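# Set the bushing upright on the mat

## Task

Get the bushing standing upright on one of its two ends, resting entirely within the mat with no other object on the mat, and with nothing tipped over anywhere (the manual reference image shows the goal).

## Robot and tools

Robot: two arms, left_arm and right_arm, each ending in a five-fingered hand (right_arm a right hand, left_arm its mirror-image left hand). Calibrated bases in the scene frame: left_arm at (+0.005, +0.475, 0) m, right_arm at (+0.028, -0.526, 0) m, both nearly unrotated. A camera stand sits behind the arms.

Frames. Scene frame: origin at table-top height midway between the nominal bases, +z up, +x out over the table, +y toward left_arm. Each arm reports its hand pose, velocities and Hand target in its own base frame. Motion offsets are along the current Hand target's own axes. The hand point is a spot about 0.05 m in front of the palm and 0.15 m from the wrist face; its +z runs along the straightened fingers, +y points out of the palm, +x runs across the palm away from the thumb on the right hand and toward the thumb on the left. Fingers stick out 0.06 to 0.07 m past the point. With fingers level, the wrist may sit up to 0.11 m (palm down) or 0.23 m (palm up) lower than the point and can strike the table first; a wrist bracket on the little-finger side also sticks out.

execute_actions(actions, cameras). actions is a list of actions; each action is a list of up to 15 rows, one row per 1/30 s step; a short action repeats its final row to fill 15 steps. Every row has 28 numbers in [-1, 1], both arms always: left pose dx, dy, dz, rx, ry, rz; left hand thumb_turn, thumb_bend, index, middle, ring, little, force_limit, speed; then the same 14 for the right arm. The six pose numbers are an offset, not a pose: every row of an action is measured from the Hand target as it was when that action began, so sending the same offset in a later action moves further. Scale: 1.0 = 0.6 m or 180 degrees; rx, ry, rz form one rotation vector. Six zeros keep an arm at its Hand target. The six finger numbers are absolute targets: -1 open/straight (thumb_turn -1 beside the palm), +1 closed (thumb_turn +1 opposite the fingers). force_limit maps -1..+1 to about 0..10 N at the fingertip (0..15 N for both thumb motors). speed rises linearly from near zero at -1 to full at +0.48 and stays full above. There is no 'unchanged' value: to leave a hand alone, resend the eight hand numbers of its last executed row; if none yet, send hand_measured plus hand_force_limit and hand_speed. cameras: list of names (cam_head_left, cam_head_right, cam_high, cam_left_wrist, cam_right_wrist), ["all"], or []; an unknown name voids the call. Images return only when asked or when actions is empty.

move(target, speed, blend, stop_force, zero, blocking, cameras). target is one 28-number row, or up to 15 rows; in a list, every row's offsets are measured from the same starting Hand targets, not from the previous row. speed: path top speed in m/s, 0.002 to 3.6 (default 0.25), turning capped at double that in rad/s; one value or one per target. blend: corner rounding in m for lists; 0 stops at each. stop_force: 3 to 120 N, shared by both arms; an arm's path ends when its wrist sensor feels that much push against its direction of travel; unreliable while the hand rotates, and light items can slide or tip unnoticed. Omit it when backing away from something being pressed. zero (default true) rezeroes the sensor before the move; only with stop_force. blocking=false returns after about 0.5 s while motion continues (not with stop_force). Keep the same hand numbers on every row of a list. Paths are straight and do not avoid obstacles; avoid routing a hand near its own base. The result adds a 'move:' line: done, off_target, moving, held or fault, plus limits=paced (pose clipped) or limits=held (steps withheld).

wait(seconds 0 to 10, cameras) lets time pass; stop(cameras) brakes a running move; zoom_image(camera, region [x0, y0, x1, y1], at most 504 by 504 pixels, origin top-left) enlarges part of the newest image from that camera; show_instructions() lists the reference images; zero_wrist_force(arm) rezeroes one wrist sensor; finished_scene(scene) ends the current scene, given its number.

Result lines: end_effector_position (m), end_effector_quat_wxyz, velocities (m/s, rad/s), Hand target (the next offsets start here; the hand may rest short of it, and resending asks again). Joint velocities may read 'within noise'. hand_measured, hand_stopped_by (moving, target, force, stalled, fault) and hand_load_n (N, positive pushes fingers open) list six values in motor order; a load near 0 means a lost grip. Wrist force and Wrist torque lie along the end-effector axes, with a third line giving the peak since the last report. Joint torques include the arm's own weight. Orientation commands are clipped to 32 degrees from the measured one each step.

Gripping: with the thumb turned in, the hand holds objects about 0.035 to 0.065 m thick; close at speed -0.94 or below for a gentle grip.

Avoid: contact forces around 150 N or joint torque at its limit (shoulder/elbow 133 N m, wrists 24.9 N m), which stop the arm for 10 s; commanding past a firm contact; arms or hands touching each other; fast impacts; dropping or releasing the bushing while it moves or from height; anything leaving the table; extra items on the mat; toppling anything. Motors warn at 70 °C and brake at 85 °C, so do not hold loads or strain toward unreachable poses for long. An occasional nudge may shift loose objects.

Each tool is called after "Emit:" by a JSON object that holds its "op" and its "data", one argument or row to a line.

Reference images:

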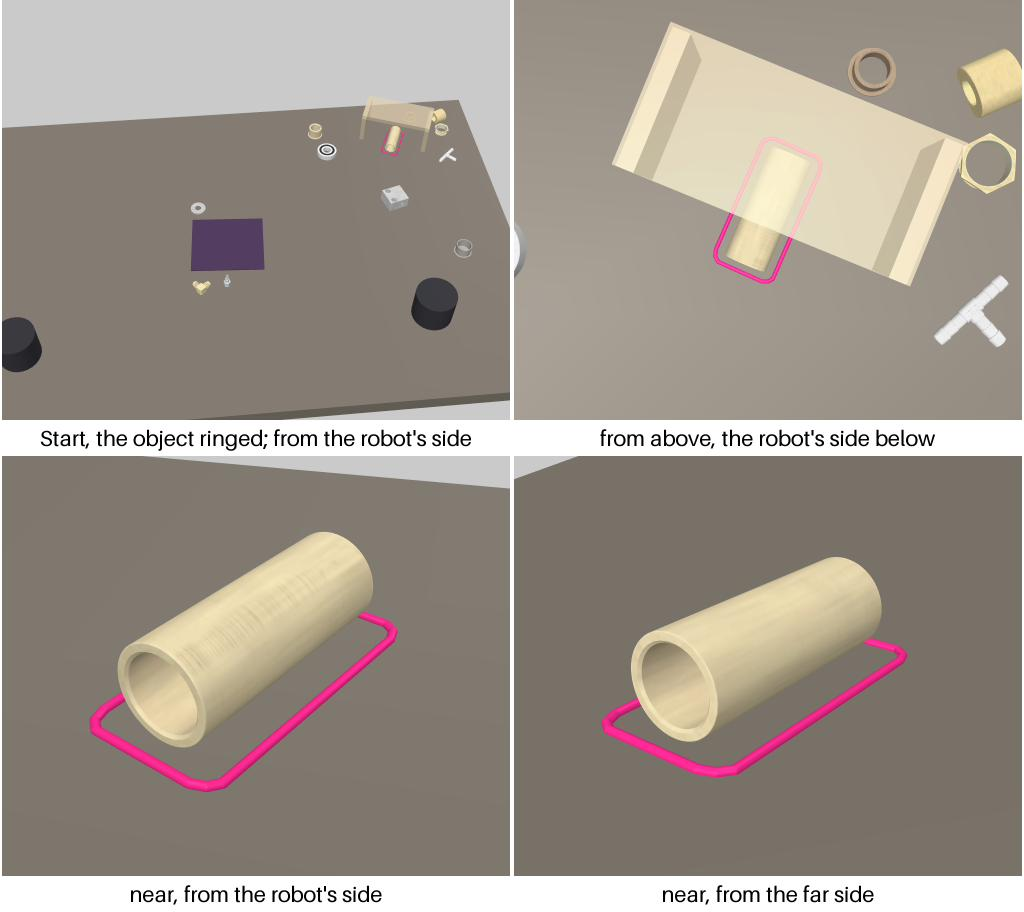

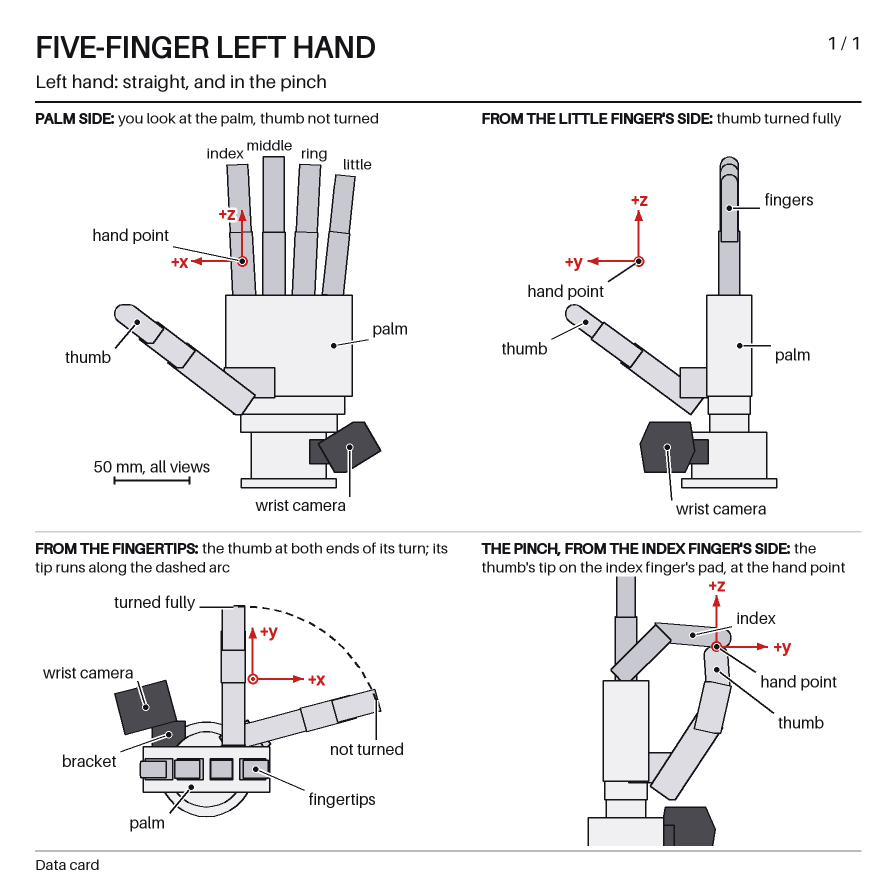

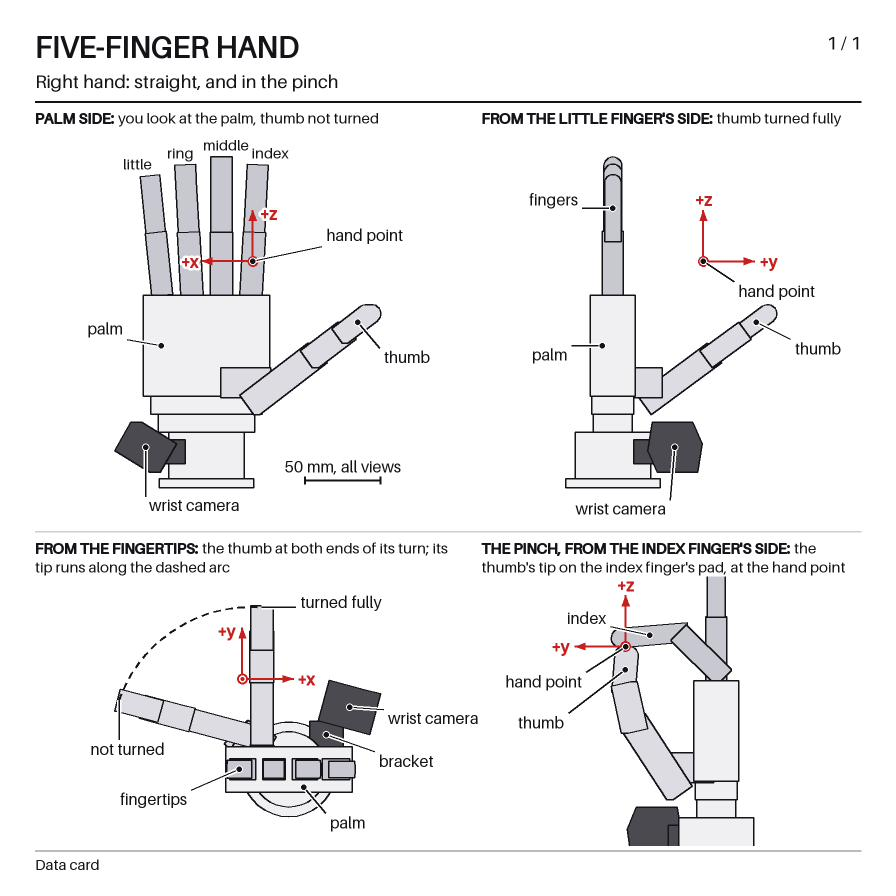

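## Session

Emit:
{"op": "execute_actions", "data": {
  "actions": []
}}

Emit:
{"op": "zoom_image", "data": {
  "camera": "cam_high",
  "region": [210, 220, 450, 400]
}}

Scene clock: 0.00 s.
left_arm: end_effector_position=(+0.0951, -0.6604, +0.3571) hand_measured=(-1.000, -1.000, -1.000, -1.000, -1.000, -1.000) hand_load_n=(+0.0, -0.5, +0.0, +0.0, +0.0, +0.0) hand_stopped_by=(target, target, target, target, target, target) hand_force_limit=0.00 hand_speed=-0.80 end_effector_quat_wxyz=(+0.365, +0.849, -0.340, +0.176) | right_arm: end_effector_position=(+0.4747, +0.0546, +0.1440) hand_measured=(-1.000, -1.000, -1.000, -1.000, -1.000, -1.000) hand_load_n=(+0.0, +0.0, +0.0, +0.0, +0.0, +0.0) hand_stopped_by=(target, target, target, target, target, target) hand_force_limit=0.00 hand_speed=-0.80 end_effector_quat_wxyz=(+0.341, +0.081, +0.915, +0.198)
Joint positions: left_arm=[2.111 -1.815 -1.395 2.416 -1.228 1.16] | right_arm=[-0.704 -1.409 2.165 0.403 0.851 -1.94]
Joint velocities: within noise
Joint torques (N m): no reading
Motor temperatures (°C): left_arm=[25 23 29 46 40 40] | right_arm=[35 44 40 45 35 37]
Wrist force (N): no reading
Wrist torque (N m): no reading
Wrist force, peak (N): no reading
Hand target: left_arm +0.0951, -0.6604, +0.3571; +0.365, +0.849, -0.340, +0.176 | right_arm +0.4747, +0.0546, +0.1440; +0.341, +0.081, +0.915, +0.198

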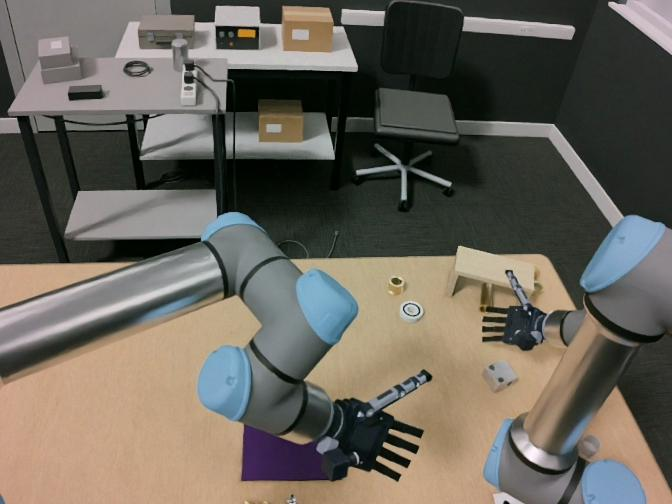

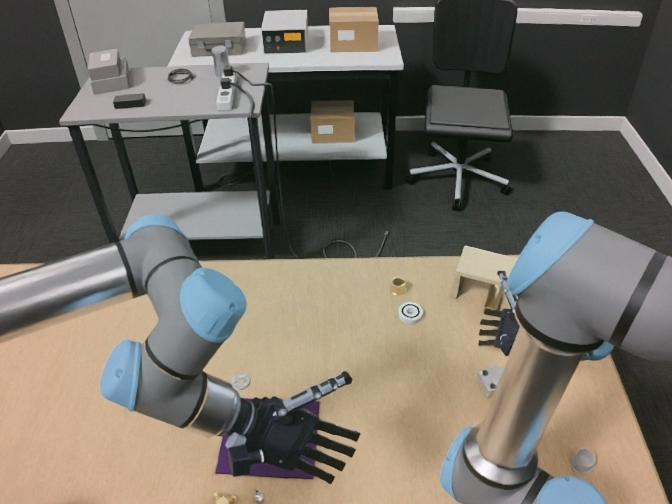

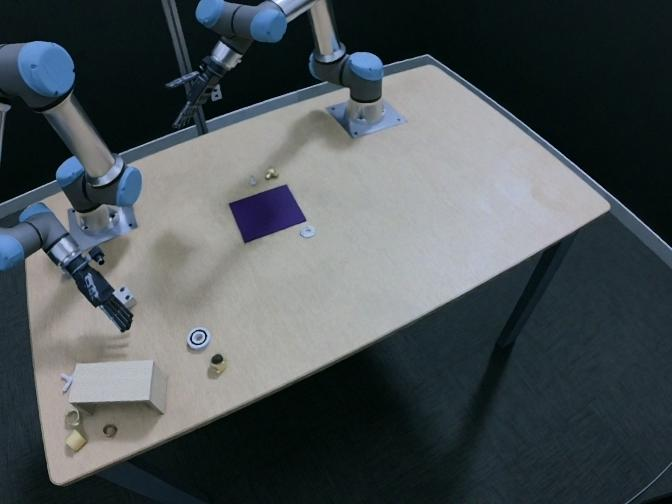

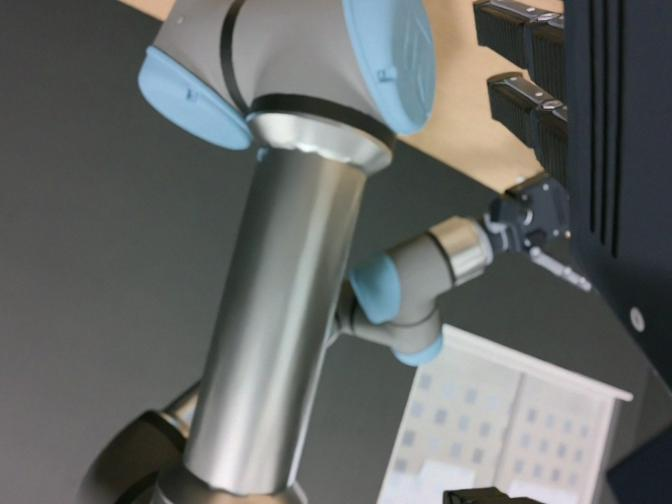

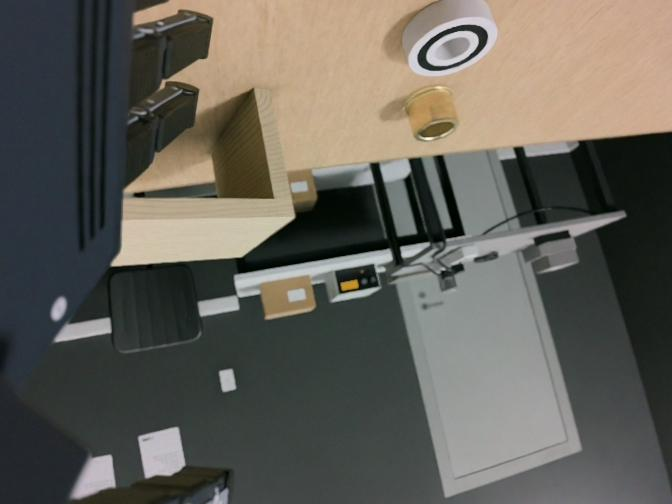

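Scaled by 2.100 from the camera's 672x504 image, which has a finer 960x720 frame.

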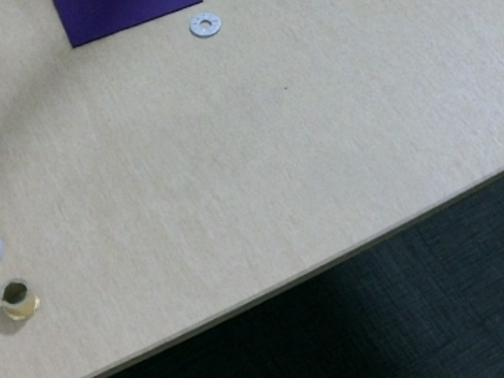

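Emit:
{"op": "zoom_image", "data": {
  "camera": "cam_high",
  "region": [40, 250, 240, 470]
}}

Emit:
{"op": "zoom_image", "data": {
  "camera": "cam_head_left",
  "region": [430, 230, 580, 360]
}}

Scaled by 2.291 from the camera's 672x504 image, which has a finer 960x720 frame.

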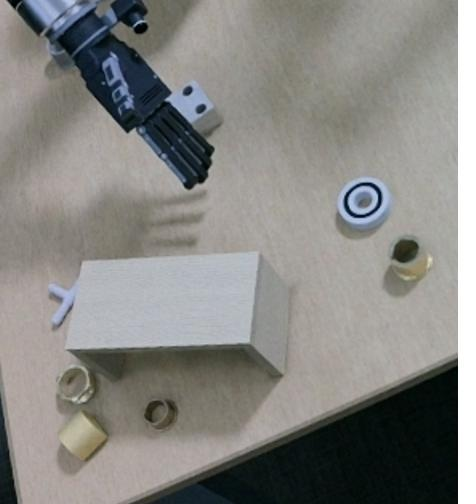

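Scaled by 3.360 from the camera's 672x504 image, which has a finer 960x720 frame.

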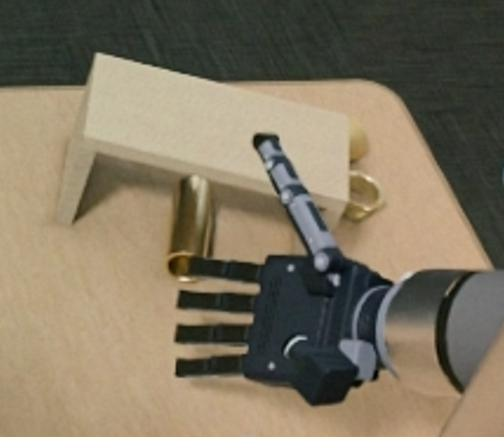

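Emit:
{"op": "move", "data": {
  "target": [0,0,0,0,0,0,-1,-1,-1,-1,-1,-1,0,-0.8,-0.095,0.142,0.128,0.460,0.129,-0.014,1,-0.75,0.1,1,1,1,-0.4,0],
  "speed": 0.3,
  "cameras": ["cam_high","cam_right_wrist","cam_head_left","cam_head_right"]
}}

Emit:
{"op": "zoom_image", "data": {
  "camera": "cam_head_left",
  "region": [430, 230, 580, 360]
}}

Emit:
{"op": "zoom_image", "data": {
  "camera": "cam_high",
  "region": [40, 250, 240, 470]
}}

Scene clock: 20.43 s.
left_arm: end_effector_position=(+0.0951, -0.6604, +0.3571) hand_measured=(-1.000, -1.000, -1.000, -1.000, -1.000, -1.000) hand_load_n=(+0.0, +0.0, +0.0, +0.0, +0.0, +0.0) hand_stopped_by=(target, target, target, target, target, target) hand_force_limit=0.00 hand_speed=-0.80 end_effector_quat_wxyz=(+0.365, +0.849, -0.340, +0.176) | right_arm: end_effector_position=(+0.5673, +0.1376, +0.1603) hand_measured=(+1.000, -0.750, +0.100, +1.000, +1.000, +1.000) hand_load_n=(+0.0, +0.0, +0.0, +0.0, +0.0, +0.0) hand_stopped_by=(target, target, target, target, target, target) hand_force_limit=-0.40 hand_speed=0.00 end_effector_quat_wxyz=(+0.042, +0.224, +0.872, -0.433)
Joint positions: left_arm=[2.111 -1.815 -1.395 2.416 -1.228 1.16] | right_arm=[0.304 -0.687 1.021 1.745 2.35 -0.551]
Joint torques (N m): left_arm=[-0.46 30.27 18.8 -0.98 0.46 -0.25] | right_arm=[-5.67 -56.94 -10.04 0.94 -0.41 0.25]
Wrist force (N): left_arm=[0.1 -0.2 0.0] | right_arm=[-1.0 3.7 0.0]
Wrist torque (N m): left_arm=[-0.03 -0.01 0.02] | right_arm=[0.38 0.12 0.40]
Wrist force, peak (N): left_arm=[0.4 0.0 -0.6] | right_arm=[-1.4 9.9 -0.7]
Hand target: left_arm +0.0951, -0.6604, +0.3571; +0.365, +0.849, -0.340, +0.176 | right_arm +0.5673, +0.1375, +0.1602; +0.042, +0.224, +0.872, -0.433 (not the last commanded pose)
Off the commanded pose: left_arm 0.000 m, 0 deg | right_arm 0.003 m, 2 deg.
move: held (right_arm; a check stopped the path); limits=held
pose unreachable (right arm): on one or more control steps of this call, first in action 0 (counted from 0), this arm could not follow its commanded pose, so it was not sent that pose on those steps. It may still have moved: this result reports where it is.
cause: moving toward the commanded pose would bring two parts of the arm too close to each other (joints 4 (wrist 1) to 6 (wrist 3) lie between them).
Images, in order (width x height): cam_head_left 672x504, cam_head_right 672x504, cam_high 672x504, cam_right_wrist 672x504.

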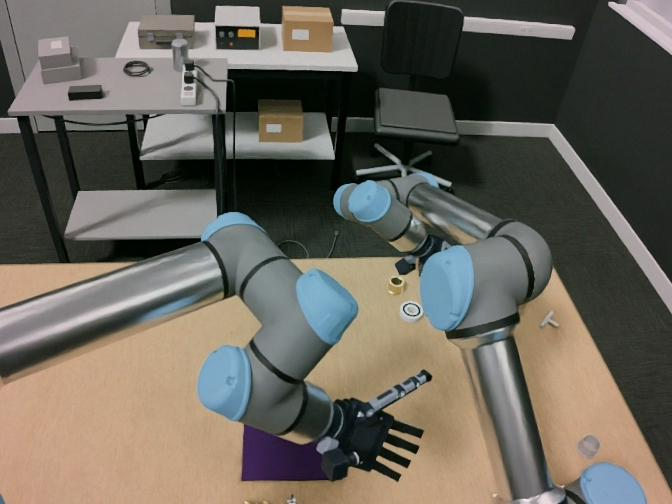

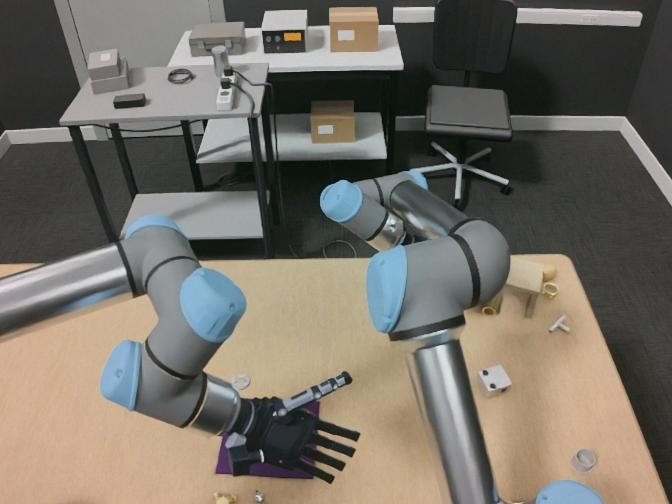

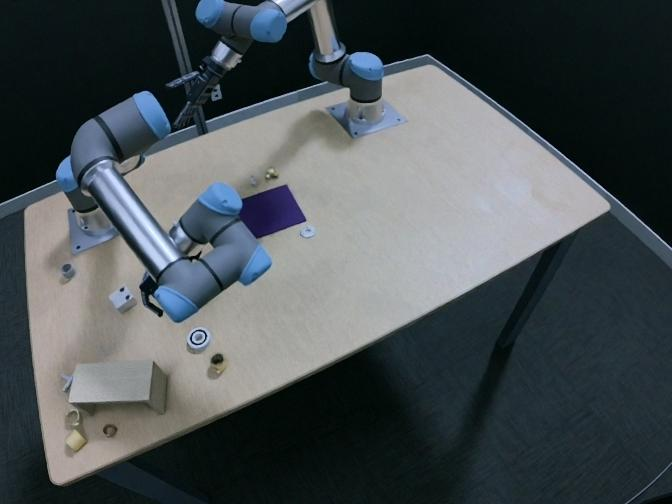

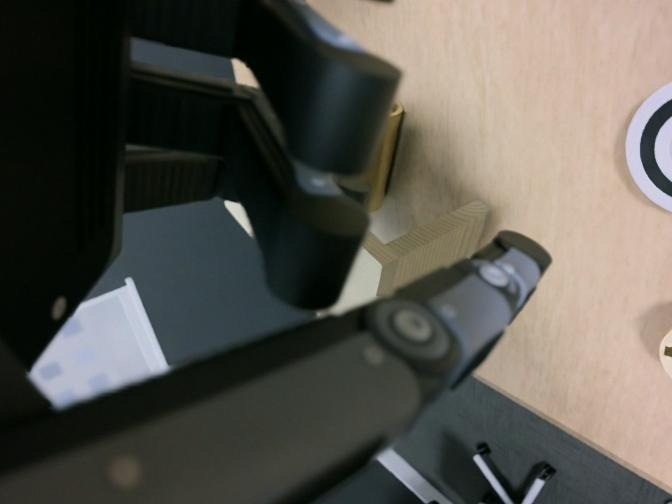

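Scaled by 3.360 from the camera's 672x504 image, which has a finer 960x720 frame.

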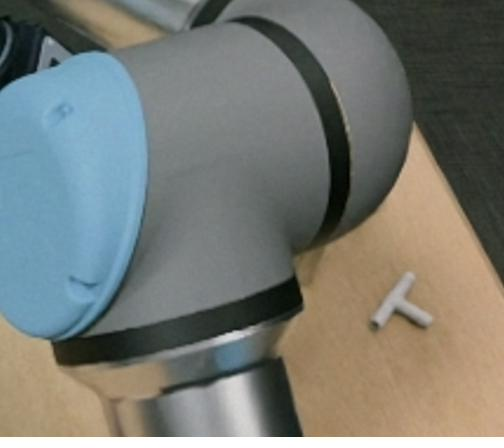

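Scaled by 2.291 from the camera's 672x504 image, which has a finer 960x720 frame.

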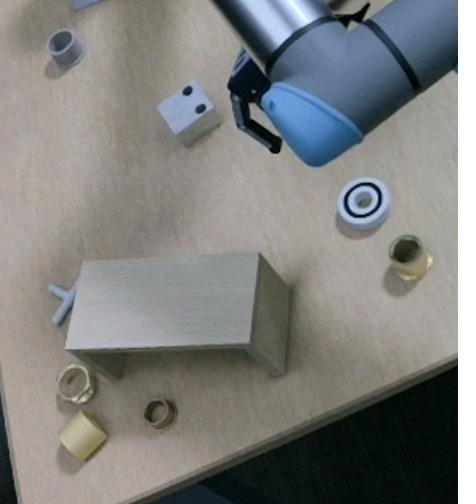

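Emit:
{"op": "move", "data": {
  "target": [0,0,0,0,0,0,-1,-1,-1,-1,-1,-1,0,-0.8,-0.035,0.065,0.072,-0.003,-0.073,0.030,1,-0.75,0.1,1,1,1,-0.4,0],
  "speed": 0.15,
  "cameras": ["cam_high","cam_right_wrist","cam_head_left","cam_head_right"]
}}

Emit:
{"op": "zoom_image", "data": {
  "camera": "cam_high",
  "region": [40, 250, 240, 470]
}}

Emit:
{"op": "zoom_image", "data": {
  "camera": "cam_head_right",
  "region": [430, 230, 580, 360]
}}

Scene clock: 31.50 s.
left_arm: end_effector_position=(+0.0951, -0.6604, +0.3571) hand_measured=(-1.000, -1.000, -1.000, -1.000, -1.000, -1.000) hand_load_n=(+0.0, +0.0, +0.0, +0.0, +0.0, +0.0) hand_stopped_by=(target, target, target, target, target, target) hand_force_limit=0.00 hand_speed=-0.80 end_effector_quat_wxyz=(+0.365, +0.849, -0.340, +0.176) | right_arm: end_effector_position=(+0.5975, +0.1171, +0.1102) hand_measured=(+1.000, -0.750, +0.100, +1.000, +1.000, +1.000) hand_load_n=(+0.0, +0.0, +0.0, +0.0, +0.0, +0.5) hand_stopped_by=(target, target, target, target, target, target) hand_force_limit=-0.40 hand_speed=0.00 end_effector_quat_wxyz=(+0.163, +0.214, +0.852, -0.449)
Joint positions: left_arm=[2.111 -1.815 -1.395 2.416 -1.228 1.16] | right_arm=[0.304 -0.669 1.151 1.389 2.536 -0.617]
Joint torques (N m): left_arm=[0.33 30.26 17.7 -0.72 0.55 -0.22] | right_arm=[-1.54 -60.52 -20.35 0.27 0.77 1.31]
Wrist force (N): left_arm=[0.3 -0.2 -0.2] | right_arm=[-0.8 3.8 -0.1]
Wrist torque (N m): left_arm=[-0.02 -0.05 0.03] | right_arm=[0.40 0.14 0.31]
Wrist force, peak (N): left_arm=[-0.4 -0.2 -0.6] | right_arm=[-0.5 4.3 0.3]
Hand target: left_arm +0.0951, -0.6604, +0.3571; +0.365, +0.849, -0.340, +0.176 | right_arm +0.5975, +0.1171, +0.1103; +0.163, +0.214, +0.852, -0.449
Off the commanded pose: left_arm 0.000 m, 0 deg | right_arm 0.000 m, 0 deg.
move: done
Images, in order (width x height): cam_head_left 672x504, cam_head_right 672x504, cam_high 672x504, cam_right_wrist 672x504.

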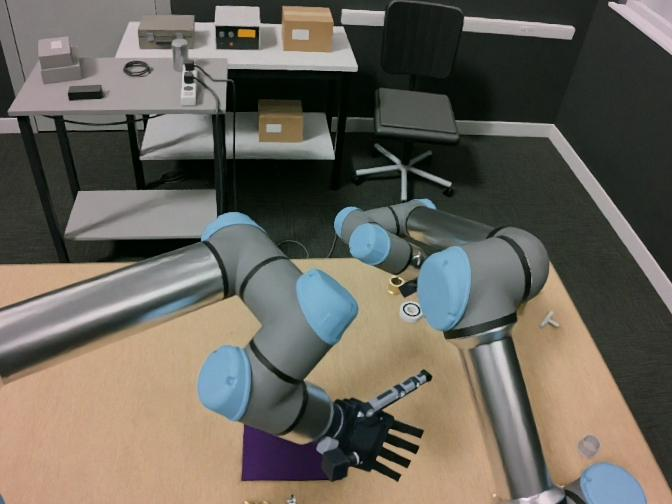

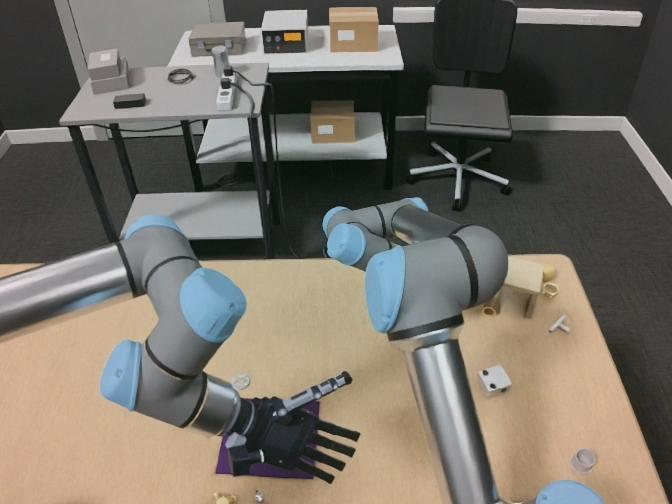

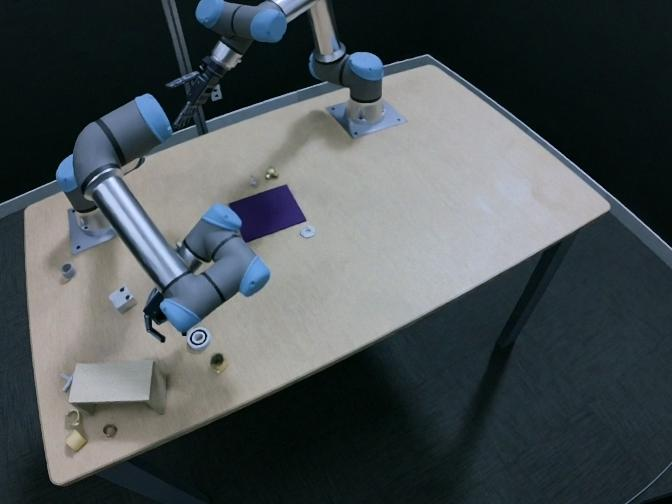

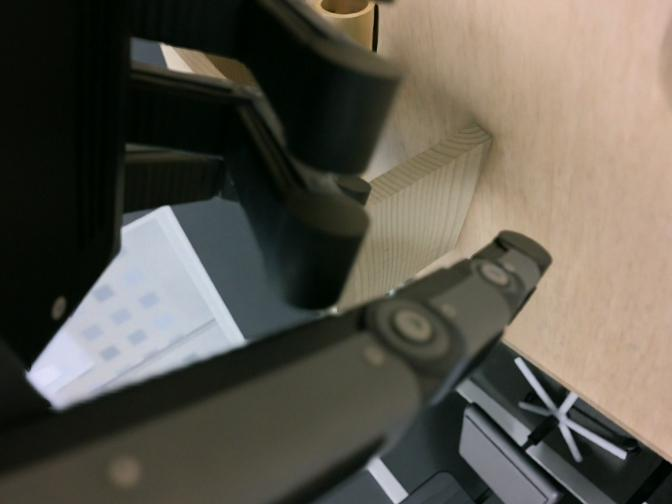

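Scaled by 2.291 from the camera's 672x504 image, which has a finer 960x720 frame.

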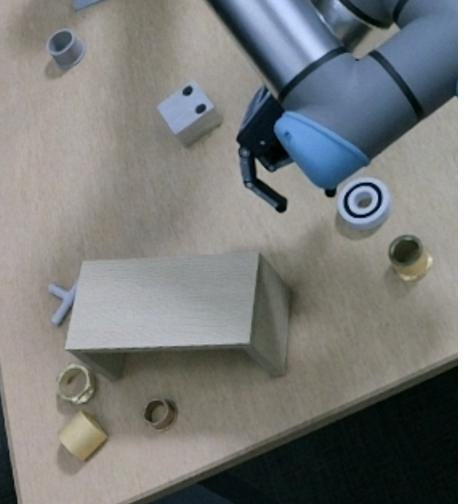

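Scaled by 3.360 from the camera's 672x504 image, which has a finer 960x720 frame.

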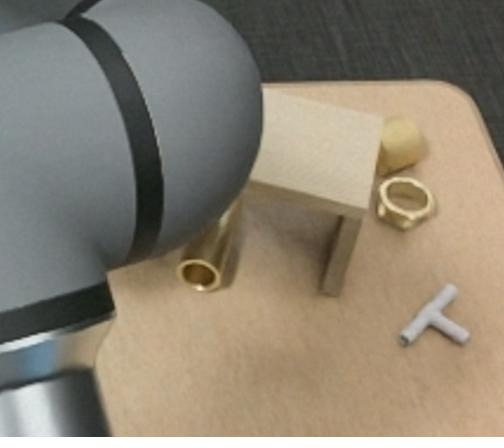

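Emit:
{"op": "move", "data": {
  "target": [0,0,0,0,0,0,-1,-1,-1,-1,-1,-1,0,-0.8,0.006,-0.152,0.189,0,0,0,1,-0.75,0.1,1,1,1,-0.4,0],
  "speed": 0.15,
  "cameras": ["cam_high","cam_right_wrist","cam_head_left"]
}}

Emit:
{"op": "zoom_image", "data": {
  "camera": "cam_high",
  "region": [40, 270, 200, 430]
}}

Emit:
{"op": "zoom_image", "data": {
  "camera": "cam_head_left",
  "region": [430, 230, 580, 360]
}}

Scene clock: 40.87 s.
left_arm: end_effector_position=(+0.0951, -0.6604, +0.3571) hand_measured=(-1.000, -1.000, -1.000, -1.000, -1.000, -1.000) hand_load_n=(+0.5, +0.0, +0.0, +0.5, +0.0, +0.0) hand_stopped_by=(target, target, target, target, target, target) hand_force_limit=0.00 hand_speed=-0.80 end_effector_quat_wxyz=(+0.365, +0.849, -0.340, +0.176) | right_arm: end_effector_position=(+0.5576, -0.0228, +0.1104) hand_measured=(+1.000, -0.750, +0.100, +1.000, +1.000, +1.000) hand_load_n=(+0.0, +0.0, +0.0, +0.5, +0.5, +0.0) hand_stopped_by=(target, target, target, target, target, target) hand_force_limit=-0.40 hand_speed=0.00 end_effector_quat_wxyz=(+0.163, +0.214, +0.852, -0.449)
Joint positions: left_arm=[2.111 -1.815 -1.395 2.416 -1.228 1.16] | right_arm=[0.06 -0.909 1.497 0.918 2.566 -1.054]
Joint torques (N m): left_arm=[0.23 30.24 17.82 -0.98 0.63 -0.33] | right_arm=[-5.41 -46.45 -11.19 1.24 1.73 -1.02]
Wrist force (N): left_arm=[0.1 -0.1 -0.1] | right_arm=[-0.6 3.7 -0.5]
Wrist torque (N m): left_arm=[0.00 -0.03 0.02] | right_arm=[0.41 0.14 0.27]
Wrist force, peak (N): left_arm=[0.0 -0.6 -0.3] | right_arm=[-1.1 4.7 -1.6]
Hand target: left_arm +0.0951, -0.6604, +0.3571; +0.365, +0.849, -0.340, +0.176 | right_arm +0.5576, -0.0229, +0.1104; +0.163, +0.214, +0.852, -0.449
Off the commanded pose: left_arm 0.000 m, 0 deg | right_arm 0.000 m, 0 deg.
move: done
Images, in order (width x height): cam_head_left 672x504, cam_high 672x504, cam_right_wrist 672x504.

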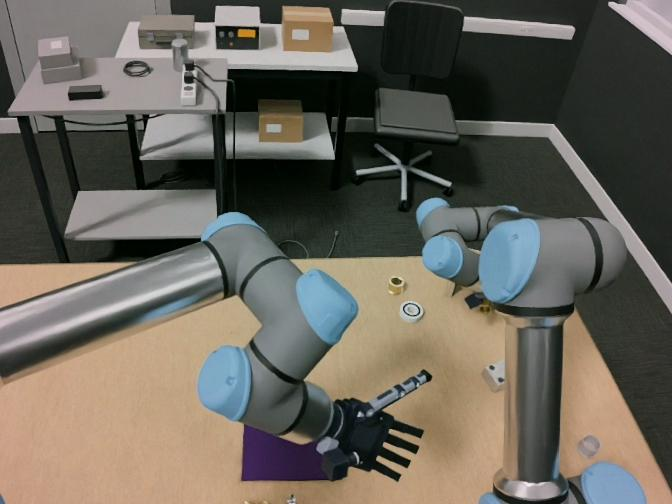

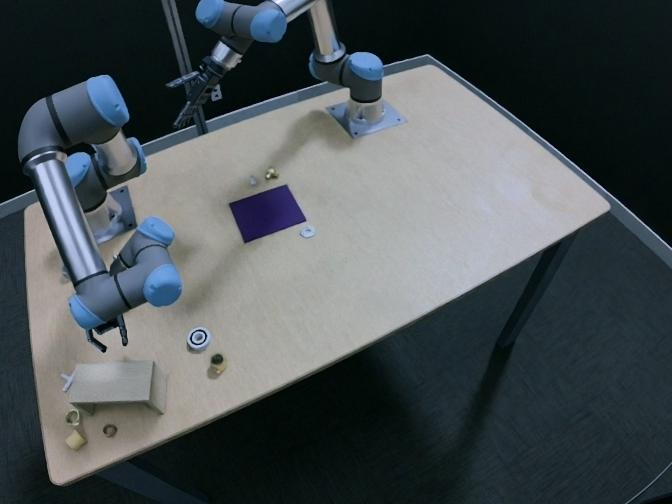

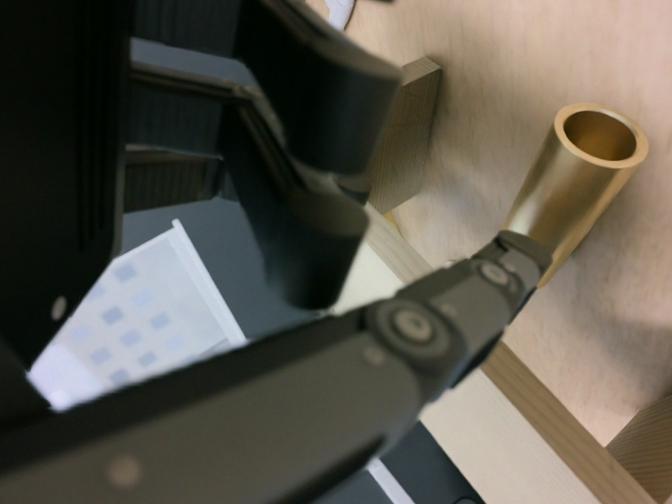

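Scaled by 3.150 from the camera's 672x504 image, which has a finer 960x720 frame.

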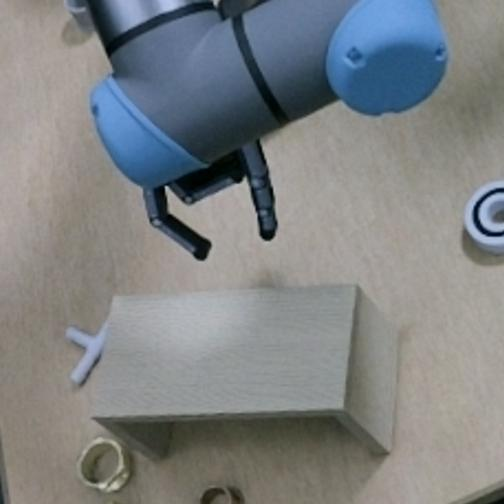

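Scaled by 3.360 from the camera's 672x504 image, which has a finer 960x720 frame.

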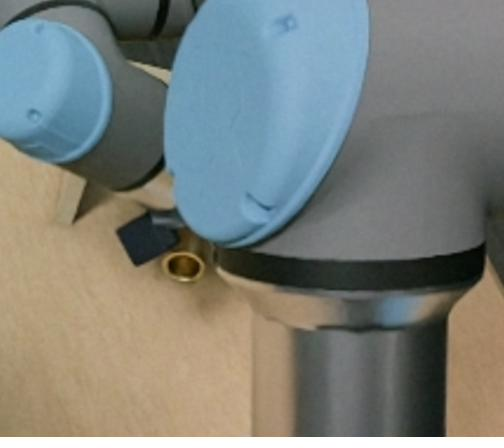

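Emit:
{"op": "move", "data": {
  "target": [0,0,0,0,0,0,-1,-1,-1,-1,-1,-1,0,-0.8,-0.0285,0.076,0.0697,0,0,0,1,-0.75,0.1,1,1,1,-0.4,0],
  "speed": 0.1,
  "cameras": ["cam_high","cam_right_wrist","cam_head_left"]
}}

Emit:
{"op": "zoom_image", "data": {
  "camera": "cam_high",
  "region": [40, 270, 200, 430]
}}

Scene clock: 49.53 s.
left_arm: end_effector_position=(+0.0951, -0.6604, +0.3571) hand_measured=(-1.000, -1.000, -1.000, -1.000, -1.000, -1.000) hand_load_n=(+0.0, +0.0, +0.0, +0.0, +0.0, +0.0) hand_stopped_by=(target, target, target, target, target, target) hand_force_limit=0.00 hand_speed=-0.80 end_effector_quat_wxyz=(+0.365, +0.849, -0.340, +0.176) | right_arm: end_effector_position=(+0.5844, -0.0341, +0.0741) hand_measured=(+1.000, -0.750, +0.100, +1.000, +1.000, +1.000) hand_load_n=(+0.0, +0.0, -2.5, +0.0, +0.0, +0.0) hand_stopped_by=(target, target, target, target, target, target) hand_force_limit=-0.40 hand_speed=0.00 end_effector_quat_wxyz=(+0.155, +0.210, +0.854, -0.450)
Joint positions: left_arm=[2.111 -1.815 -1.395 2.416 -1.228 1.16] | right_arm=[0.034 -0.815 1.424 0.877 2.561 -1.101]
Joint torques (N m): left_arm=[-0.16 30.04 18.81 -0.73 0.65 -0.28] | right_arm=[0.29 -48.36 -16.56 1.74 1.51 0.1]
Wrist force (N): left_arm=[-0.1 0.1 0.1] | right_arm=[14.7 6.5 -2.4]
Wrist torque (N m): left_arm=[0.01 0.01 0.00] | right_arm=[0.52 0.40 0.56]
Wrist force, peak (N): left_arm=[0.4 0.3 -0.3] | right_arm=[112.0 -35.2 -41.1]
Hand target: left_arm +0.0951, -0.6604, +0.3571; +0.365, +0.849, -0.340, +0.176 | right_arm +0.5844, -0.0341, +0.0741; +0.155, +0.210, +0.854, -0.450 (not the last commanded pose)
Off the commanded pose: left_arm 0.000 m, 0 deg | right_arm 0.018 m, 1 deg.
FORCE FAULT: contact force on the right arm reached its limit, and that arm stopped. The contact can be on any part of that arm, not only on its tool. That arm's remaining commands of this call were not run. That arm is still stopped at the end of this call. That arm stays stopped for about 10 more seconds. Until then a move that you send moves the other arm only, and its call returns only when the move has ended. Once the stop has ended, the next robot result says so. If the stop ends while you think or write, that arm runs what you send next, counted from a new Hand target: where the arm stands when the stop ends. While its stop runs, that arm, its gripper or tool too, takes no new command. Until it ends, the stop uses up actions while you think or wait. An arm that is not stopped still takes commands.
move: fault (right_arm)
Images, in order (width x height): cam_head_left 672x504, cam_high 672x504, cam_right_wrist 672x504.

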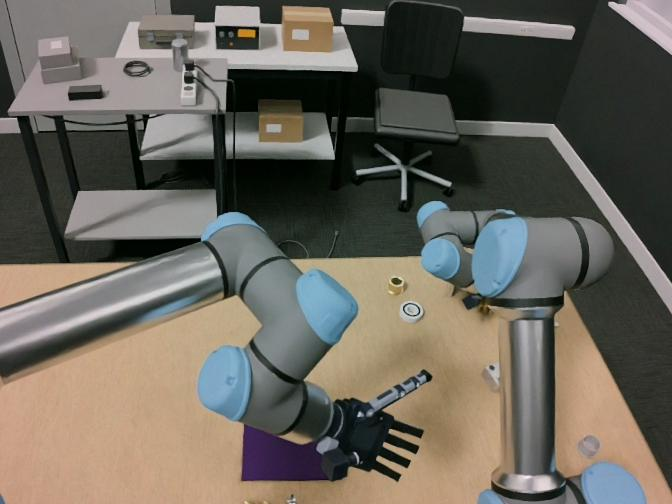

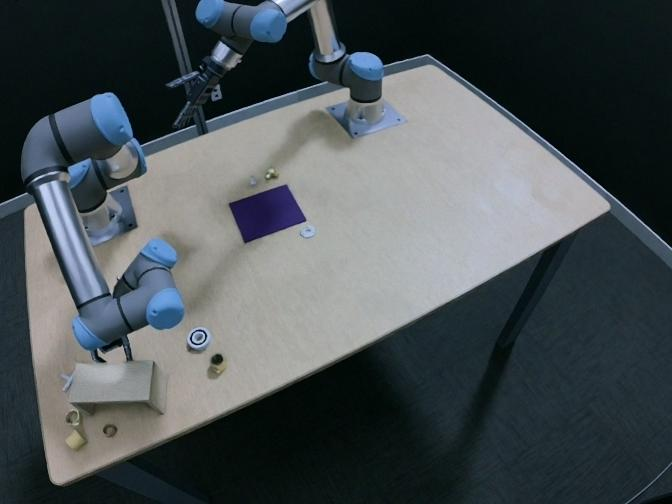

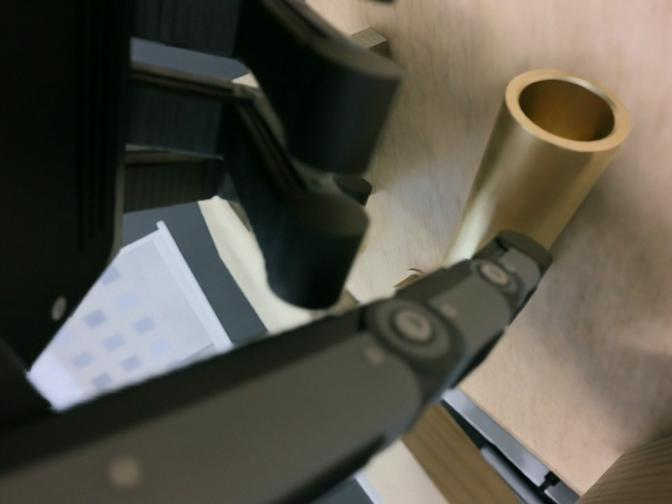

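Scaled by 3.150 from the camera's 672x504 image, which has a finer 960x720 frame.

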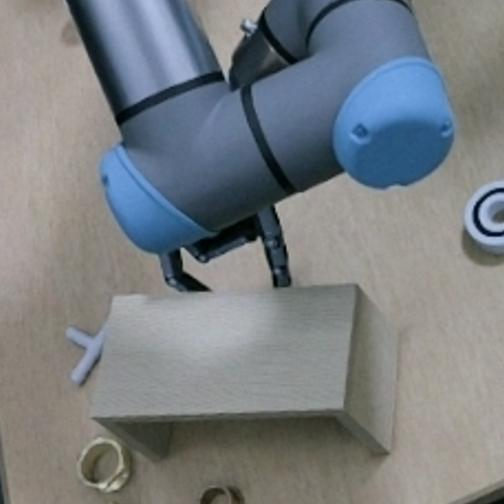

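Emit:
{"op": "wait", "data": {
  "seconds": 1
}}

Emit:
{"op": "move", "data": {
  "target": [0,0,0,0,0,0,-1,-1,-1,-1,-1,-1,0,-0.8,0.020,0.024,-0.003,0,0,0,1,-0.75,0.1,1,1,1,-0.4,0],
  "speed": 0.05,
  "cameras": ["cam_right_wrist"]
}}

Scene clock: 56.93 s.
left_arm: end_effector_position=(+0.0951, -0.6604, +0.3571) hand_measured=(-1.000, -1.000, -1.000, -1.000, -1.000, -1.000) hand_load_n=(+0.0, +0.0, +0.0, +0.0, +0.0, +0.0) hand_stopped_by=(target, target, target, target, target, target) hand_force_limit=0.00 hand_speed=-0.80 end_effector_quat_wxyz=(+0.365, +0.849, -0.340, +0.176) | right_arm: end_effector_position=(+0.5844, -0.0341, +0.0741) hand_measured=(+1.000, -0.750, +0.100, +1.000, +1.000, +1.000) hand_load_n=(+0.0, +0.0, -2.5, +0.0, +0.0, +0.0) hand_stopped_by=(target, target, target, target, target, target) hand_force_limit=-0.40 hand_speed=0.00 end_effector_quat_wxyz=(+0.155, +0.210, +0.854, -0.450)
Joint positions: left_arm=[2.111 -1.815 -1.395 2.416 -1.228 1.16] | right_arm=[0.034 -0.815 1.424 0.877 2.561 -1.101]
Joint torques (N m): left_arm=[-0.38 30.59 19.62 -0.83 0.68 -0.13] | right_arm=[1.06 -48.55 -17.05 1.93 1.6 0.15]
Wrist force (N): left_arm=[-0.3 0.1 -0.4] | right_arm=[14.6 6.5 -2.3]
Wrist torque (N m): left_arm=[0.05 0.02 -0.02] | right_arm=[0.52 0.41 0.55]
Wrist force, peak (N): left_arm=[0.5 -0.2 -0.4] | right_arm=[14.9 6.7 -2.3]
Hand target: left_arm +0.0951, -0.6604, +0.3571; +0.365, +0.849, -0.340, +0.176 | right_arm +0.5844, -0.0341, +0.0741; +0.155, +0.210, +0.854, -0.450 (not the last commanded pose)
Off the commanded pose: left_arm 0.000 m, 0 deg | right_arm 0.018 m, 1 deg.
FORCE FAULT, CONTINUED: the right arm was still stopped when this call began, by the force fault that an earlier result reported. Since the last result the stop counts as 15 of the actions that you can send in this scene. That arm is still stopped at the end of this call. That arm stays stopped for about 2 more seconds. If the stop ends while you think or write, that arm runs what you send next, counted from a new Hand target: where the arm stands when the stop ends. While its stop runs, that arm, its gripper or tool too, takes no new command.
wait: 1.00 s; at rest from the start

Scene clock: 57.43 s.
left_arm: end_effector_position=(+0.0951, -0.6604, +0.3571) hand_measured=(-1.000, -1.000, -1.000, -1.000, -1.000, -1.000) hand_load_n=(+0.0, +0.0, +0.0, +0.0, +0.0, +0.0) hand_stopped_by=(target, target, target, target, target, target) hand_force_limit=0.00 hand_speed=-0.80 end_effector_quat_wxyz=(+0.365, +0.849, -0.340, +0.176) | right_arm: end_effector_position=(+0.5844, -0.0341, +0.0741) hand_measured=(+1.000, -0.750, +0.100, +1.000, +1.000, +1.000) hand_load_n=(+0.0, +0.0, -2.5, +0.0, +0.0, +0.0) hand_stopped_by=(target, target, target, target, target, target) hand_force_limit=-0.40 hand_speed=0.00 end_effector_quat_wxyz=(+0.155, +0.210, +0.854, -0.450)
Joint positions: left_arm=[2.111 -1.815 -1.395 2.416 -1.228 1.16] | right_arm=[0.034 -0.815 1.424 0.877 2.561 -1.101]
Joint torques (N m): left_arm=[0.11 30.87 19.52 -0.72 0.45 -0.27] | right_arm=[0.15 -48.75 -16.15 1.85 1.42 0.22]
Wrist force (N): left_arm=[0.2 -0.1 -0.2] | right_arm=[14.6 6.4 -1.8]
Wrist torque (N m): left_arm=[-0.01 -0.05 0.02] | right_arm=[0.49 0.41 0.54]
Wrist force, peak (N): left_arm=[0.1 -0.3 -0.6] | right_arm=[14.8 6.9 -2.1]
Hand target: left_arm +0.0951, -0.6604, +0.3571; +0.365, +0.849, -0.340, +0.176 | right_arm +0.5844, -0.0341, +0.0741; +0.155, +0.210, +0.854, -0.450 (not the last commanded pose)
Off the commanded pose: left_arm 0.000 m, 0 deg.
FORCE FAULT, CONTINUED: the right arm was still stopped when this call began, by the force fault that an earlier result reported. That arm ran no command of this call. That arm is still stopped at the end of this call. That arm stays stopped for about 2 more seconds. If the stop ends while you think or write, that arm runs what you send next, counted from a new Hand target: where the arm stands when the stop ends. While its stop runs, that arm, its gripper or tool too, takes no new command.
move: done (left_arm), not run (right_arm; its earlier fault stop)
Images, in order (width x height): cam_right_wrist 672x504.

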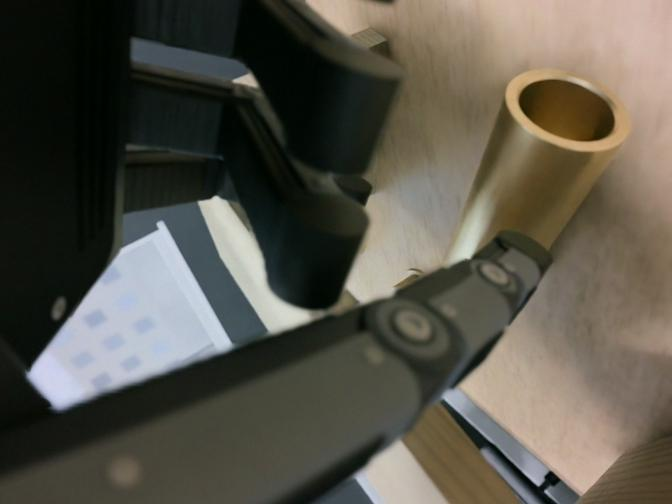

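Emit:
{"op": "wait", "data": {
  "seconds": 2
}}

Emit:
{"op": "move", "data": {
  "target": [0,0,0,0,0,0,-1,-1,-1,-1,-1,-1,0,-0.8,0.020,0.024,-0.003,0,0,0,1,-0.75,0.1,1,1,1,-0.4,0],
  "speed": 0.05,
  "cameras": ["cam_right_wrist"]
}}

Scene clock: 60.27 s.
left_arm: end_effector_position=(+0.0951, -0.6604, +0.3571) hand_measured=(-1.000, -1.000, -1.000, -1.000, -1.000, -1.000) hand_load_n=(+0.0, +0.0, -0.5, +0.5, +0.0, +0.0) hand_stopped_by=(target, target, target, target, target, target) hand_force_limit=0.00 hand_speed=-0.80 end_effector_quat_wxyz=(+0.365, +0.849, -0.340, +0.176) | right_arm: end_effector_position=(+0.5844, -0.0341, +0.0741) hand_measured=(+1.000, -0.750, +0.100, +1.000, +1.000, +1.000) hand_load_n=(+0.0, +0.0, -2.5, +0.0, +0.0, +0.0) hand_stopped_by=(target, target, target, target, target, target) hand_force_limit=-0.40 hand_speed=0.00 end_effector_quat_wxyz=(+0.155, +0.210, +0.854, -0.450)
Joint positions: left_arm=[2.111 -1.815 -1.395 2.416 -1.228 1.16] | right_arm=[0.034 -0.815 1.424 0.877 2.561 -1.101]
Joint torques (N m): left_arm=[-0.6 30.58 20.3 -0.93 0.59 -0.28] | right_arm=[1.05 -48.83 -16.31 2.03 1.56 0.25]
Wrist force (N): left_arm=[-0.2 -0.2 -0.2] | right_arm=[14.7 6.2 -2.1]
Wrist torque (N m): left_arm=[-0.02 0.02 0.01] | right_arm=[0.47 0.39 0.55]
Wrist force, peak (N): left_arm=[-0.1 0.0 -0.8] | right_arm=[15.0 6.7 -2.2]
Hand target: left_arm +0.0951, -0.6604, +0.3571; +0.365, +0.849, -0.340, +0.176 | right_arm +0.5844, -0.0341, +0.0741; +0.155, +0.210, +0.854, -0.450 (not the last commanded pose)
Off the commanded pose: left_arm 0.000 m, 0 deg.
FORCE FAULT, CONTINUED: the right arm's stop, for the force fault that an earlier result reported, is over. The rest of the stop counts as 3 of the actions that you can send in this scene. During its stop the right arm's controller moved it back a little. That arm's target is now where it stood when the stop ended, not its last command. That arm accepts commands again.
wait: 2.00 s; at rest from the start

Scene clock: 61.00 s.
left_arm: end_effector_position=(+0.0951, -0.6604, +0.3571) hand_measured=(-1.000, -1.000, -1.000, -1.000, -1.000, -1.000) hand_load_n=(+0.0, +0.0, +0.0, +0.0, +0.0, +0.0) hand_stopped_by=(target, target, target, target, target, target) hand_force_limit=0.00 hand_speed=-0.80 end_effector_quat_wxyz=(+0.365, +0.849, -0.340, +0.176) | right_arm: end_effector_position=(+0.5810, -0.0226, +0.0593) hand_measured=(+1.000, -0.750, +0.100, +1.000, +1.000, +1.000) hand_load_n=(+0.0, -0.5, +0.0, +0.0, +0.0, +0.0) hand_stopped_by=(target, target, target, target, target, target) hand_force_limit=-0.40 hand_speed=0.00 end_effector_quat_wxyz=(+0.155, +0.209, +0.854, -0.450) end_effector_velocity=(+0.000, -0.001, +0.001) end_effector_angular_velocity=(-0.001, +0.002, +0.001)
Joint positions: left_arm=[2.111 -1.815 -1.395 2.416 -1.228 1.16] | right_arm=[0.057 -0.789 1.431 0.879 2.563 -1.06]
Joint velocities: left_arm=[within noise] | right_arm=[-0.002 -0.003 0 0 0.001 -0.006]
Joint torques (N m): left_arm=[-0.16 31.17 18.73 -0.9 0.53 -0.21] | right_arm=[-8.98 -56.59 -18.4 4.21 3.48 -1.77]
Wrist force (N): left_arm=[0.0 -0.3 -0.3] | right_arm=[-2.8 2.3 0.1]
Wrist torque (N m): left_arm=[-0.02 -0.01 0.01] | right_arm=[0.16 0.43 0.11]
Wrist force, peak (N): left_arm=[0.1 -0.1 -0.8] | right_arm=[14.7 6.5 -2.3]
Hand target: left_arm +0.0951, -0.6604, +0.3571; +0.365, +0.849, -0.340, +0.176 | right_arm +0.5811, -0.0227, +0.0595; +0.155, +0.210, +0.854, -0.450
Off the commanded pose: left_arm 0.000 m, 0 deg | right_arm 0.000 m, 0 deg.
move: done
Images, in order (width x height): cam_right_wrist 672x504.

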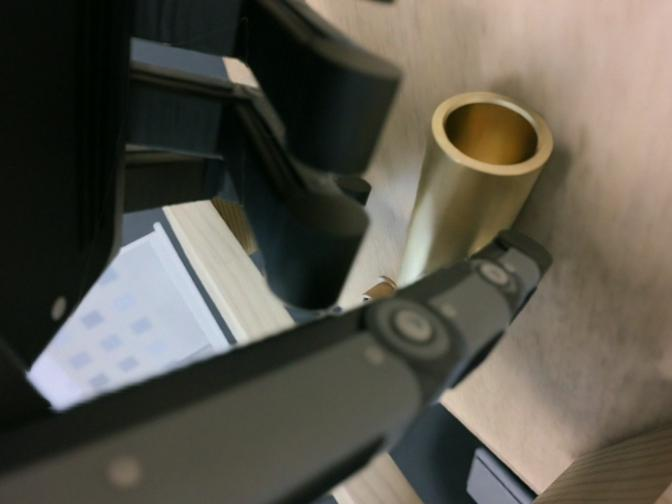

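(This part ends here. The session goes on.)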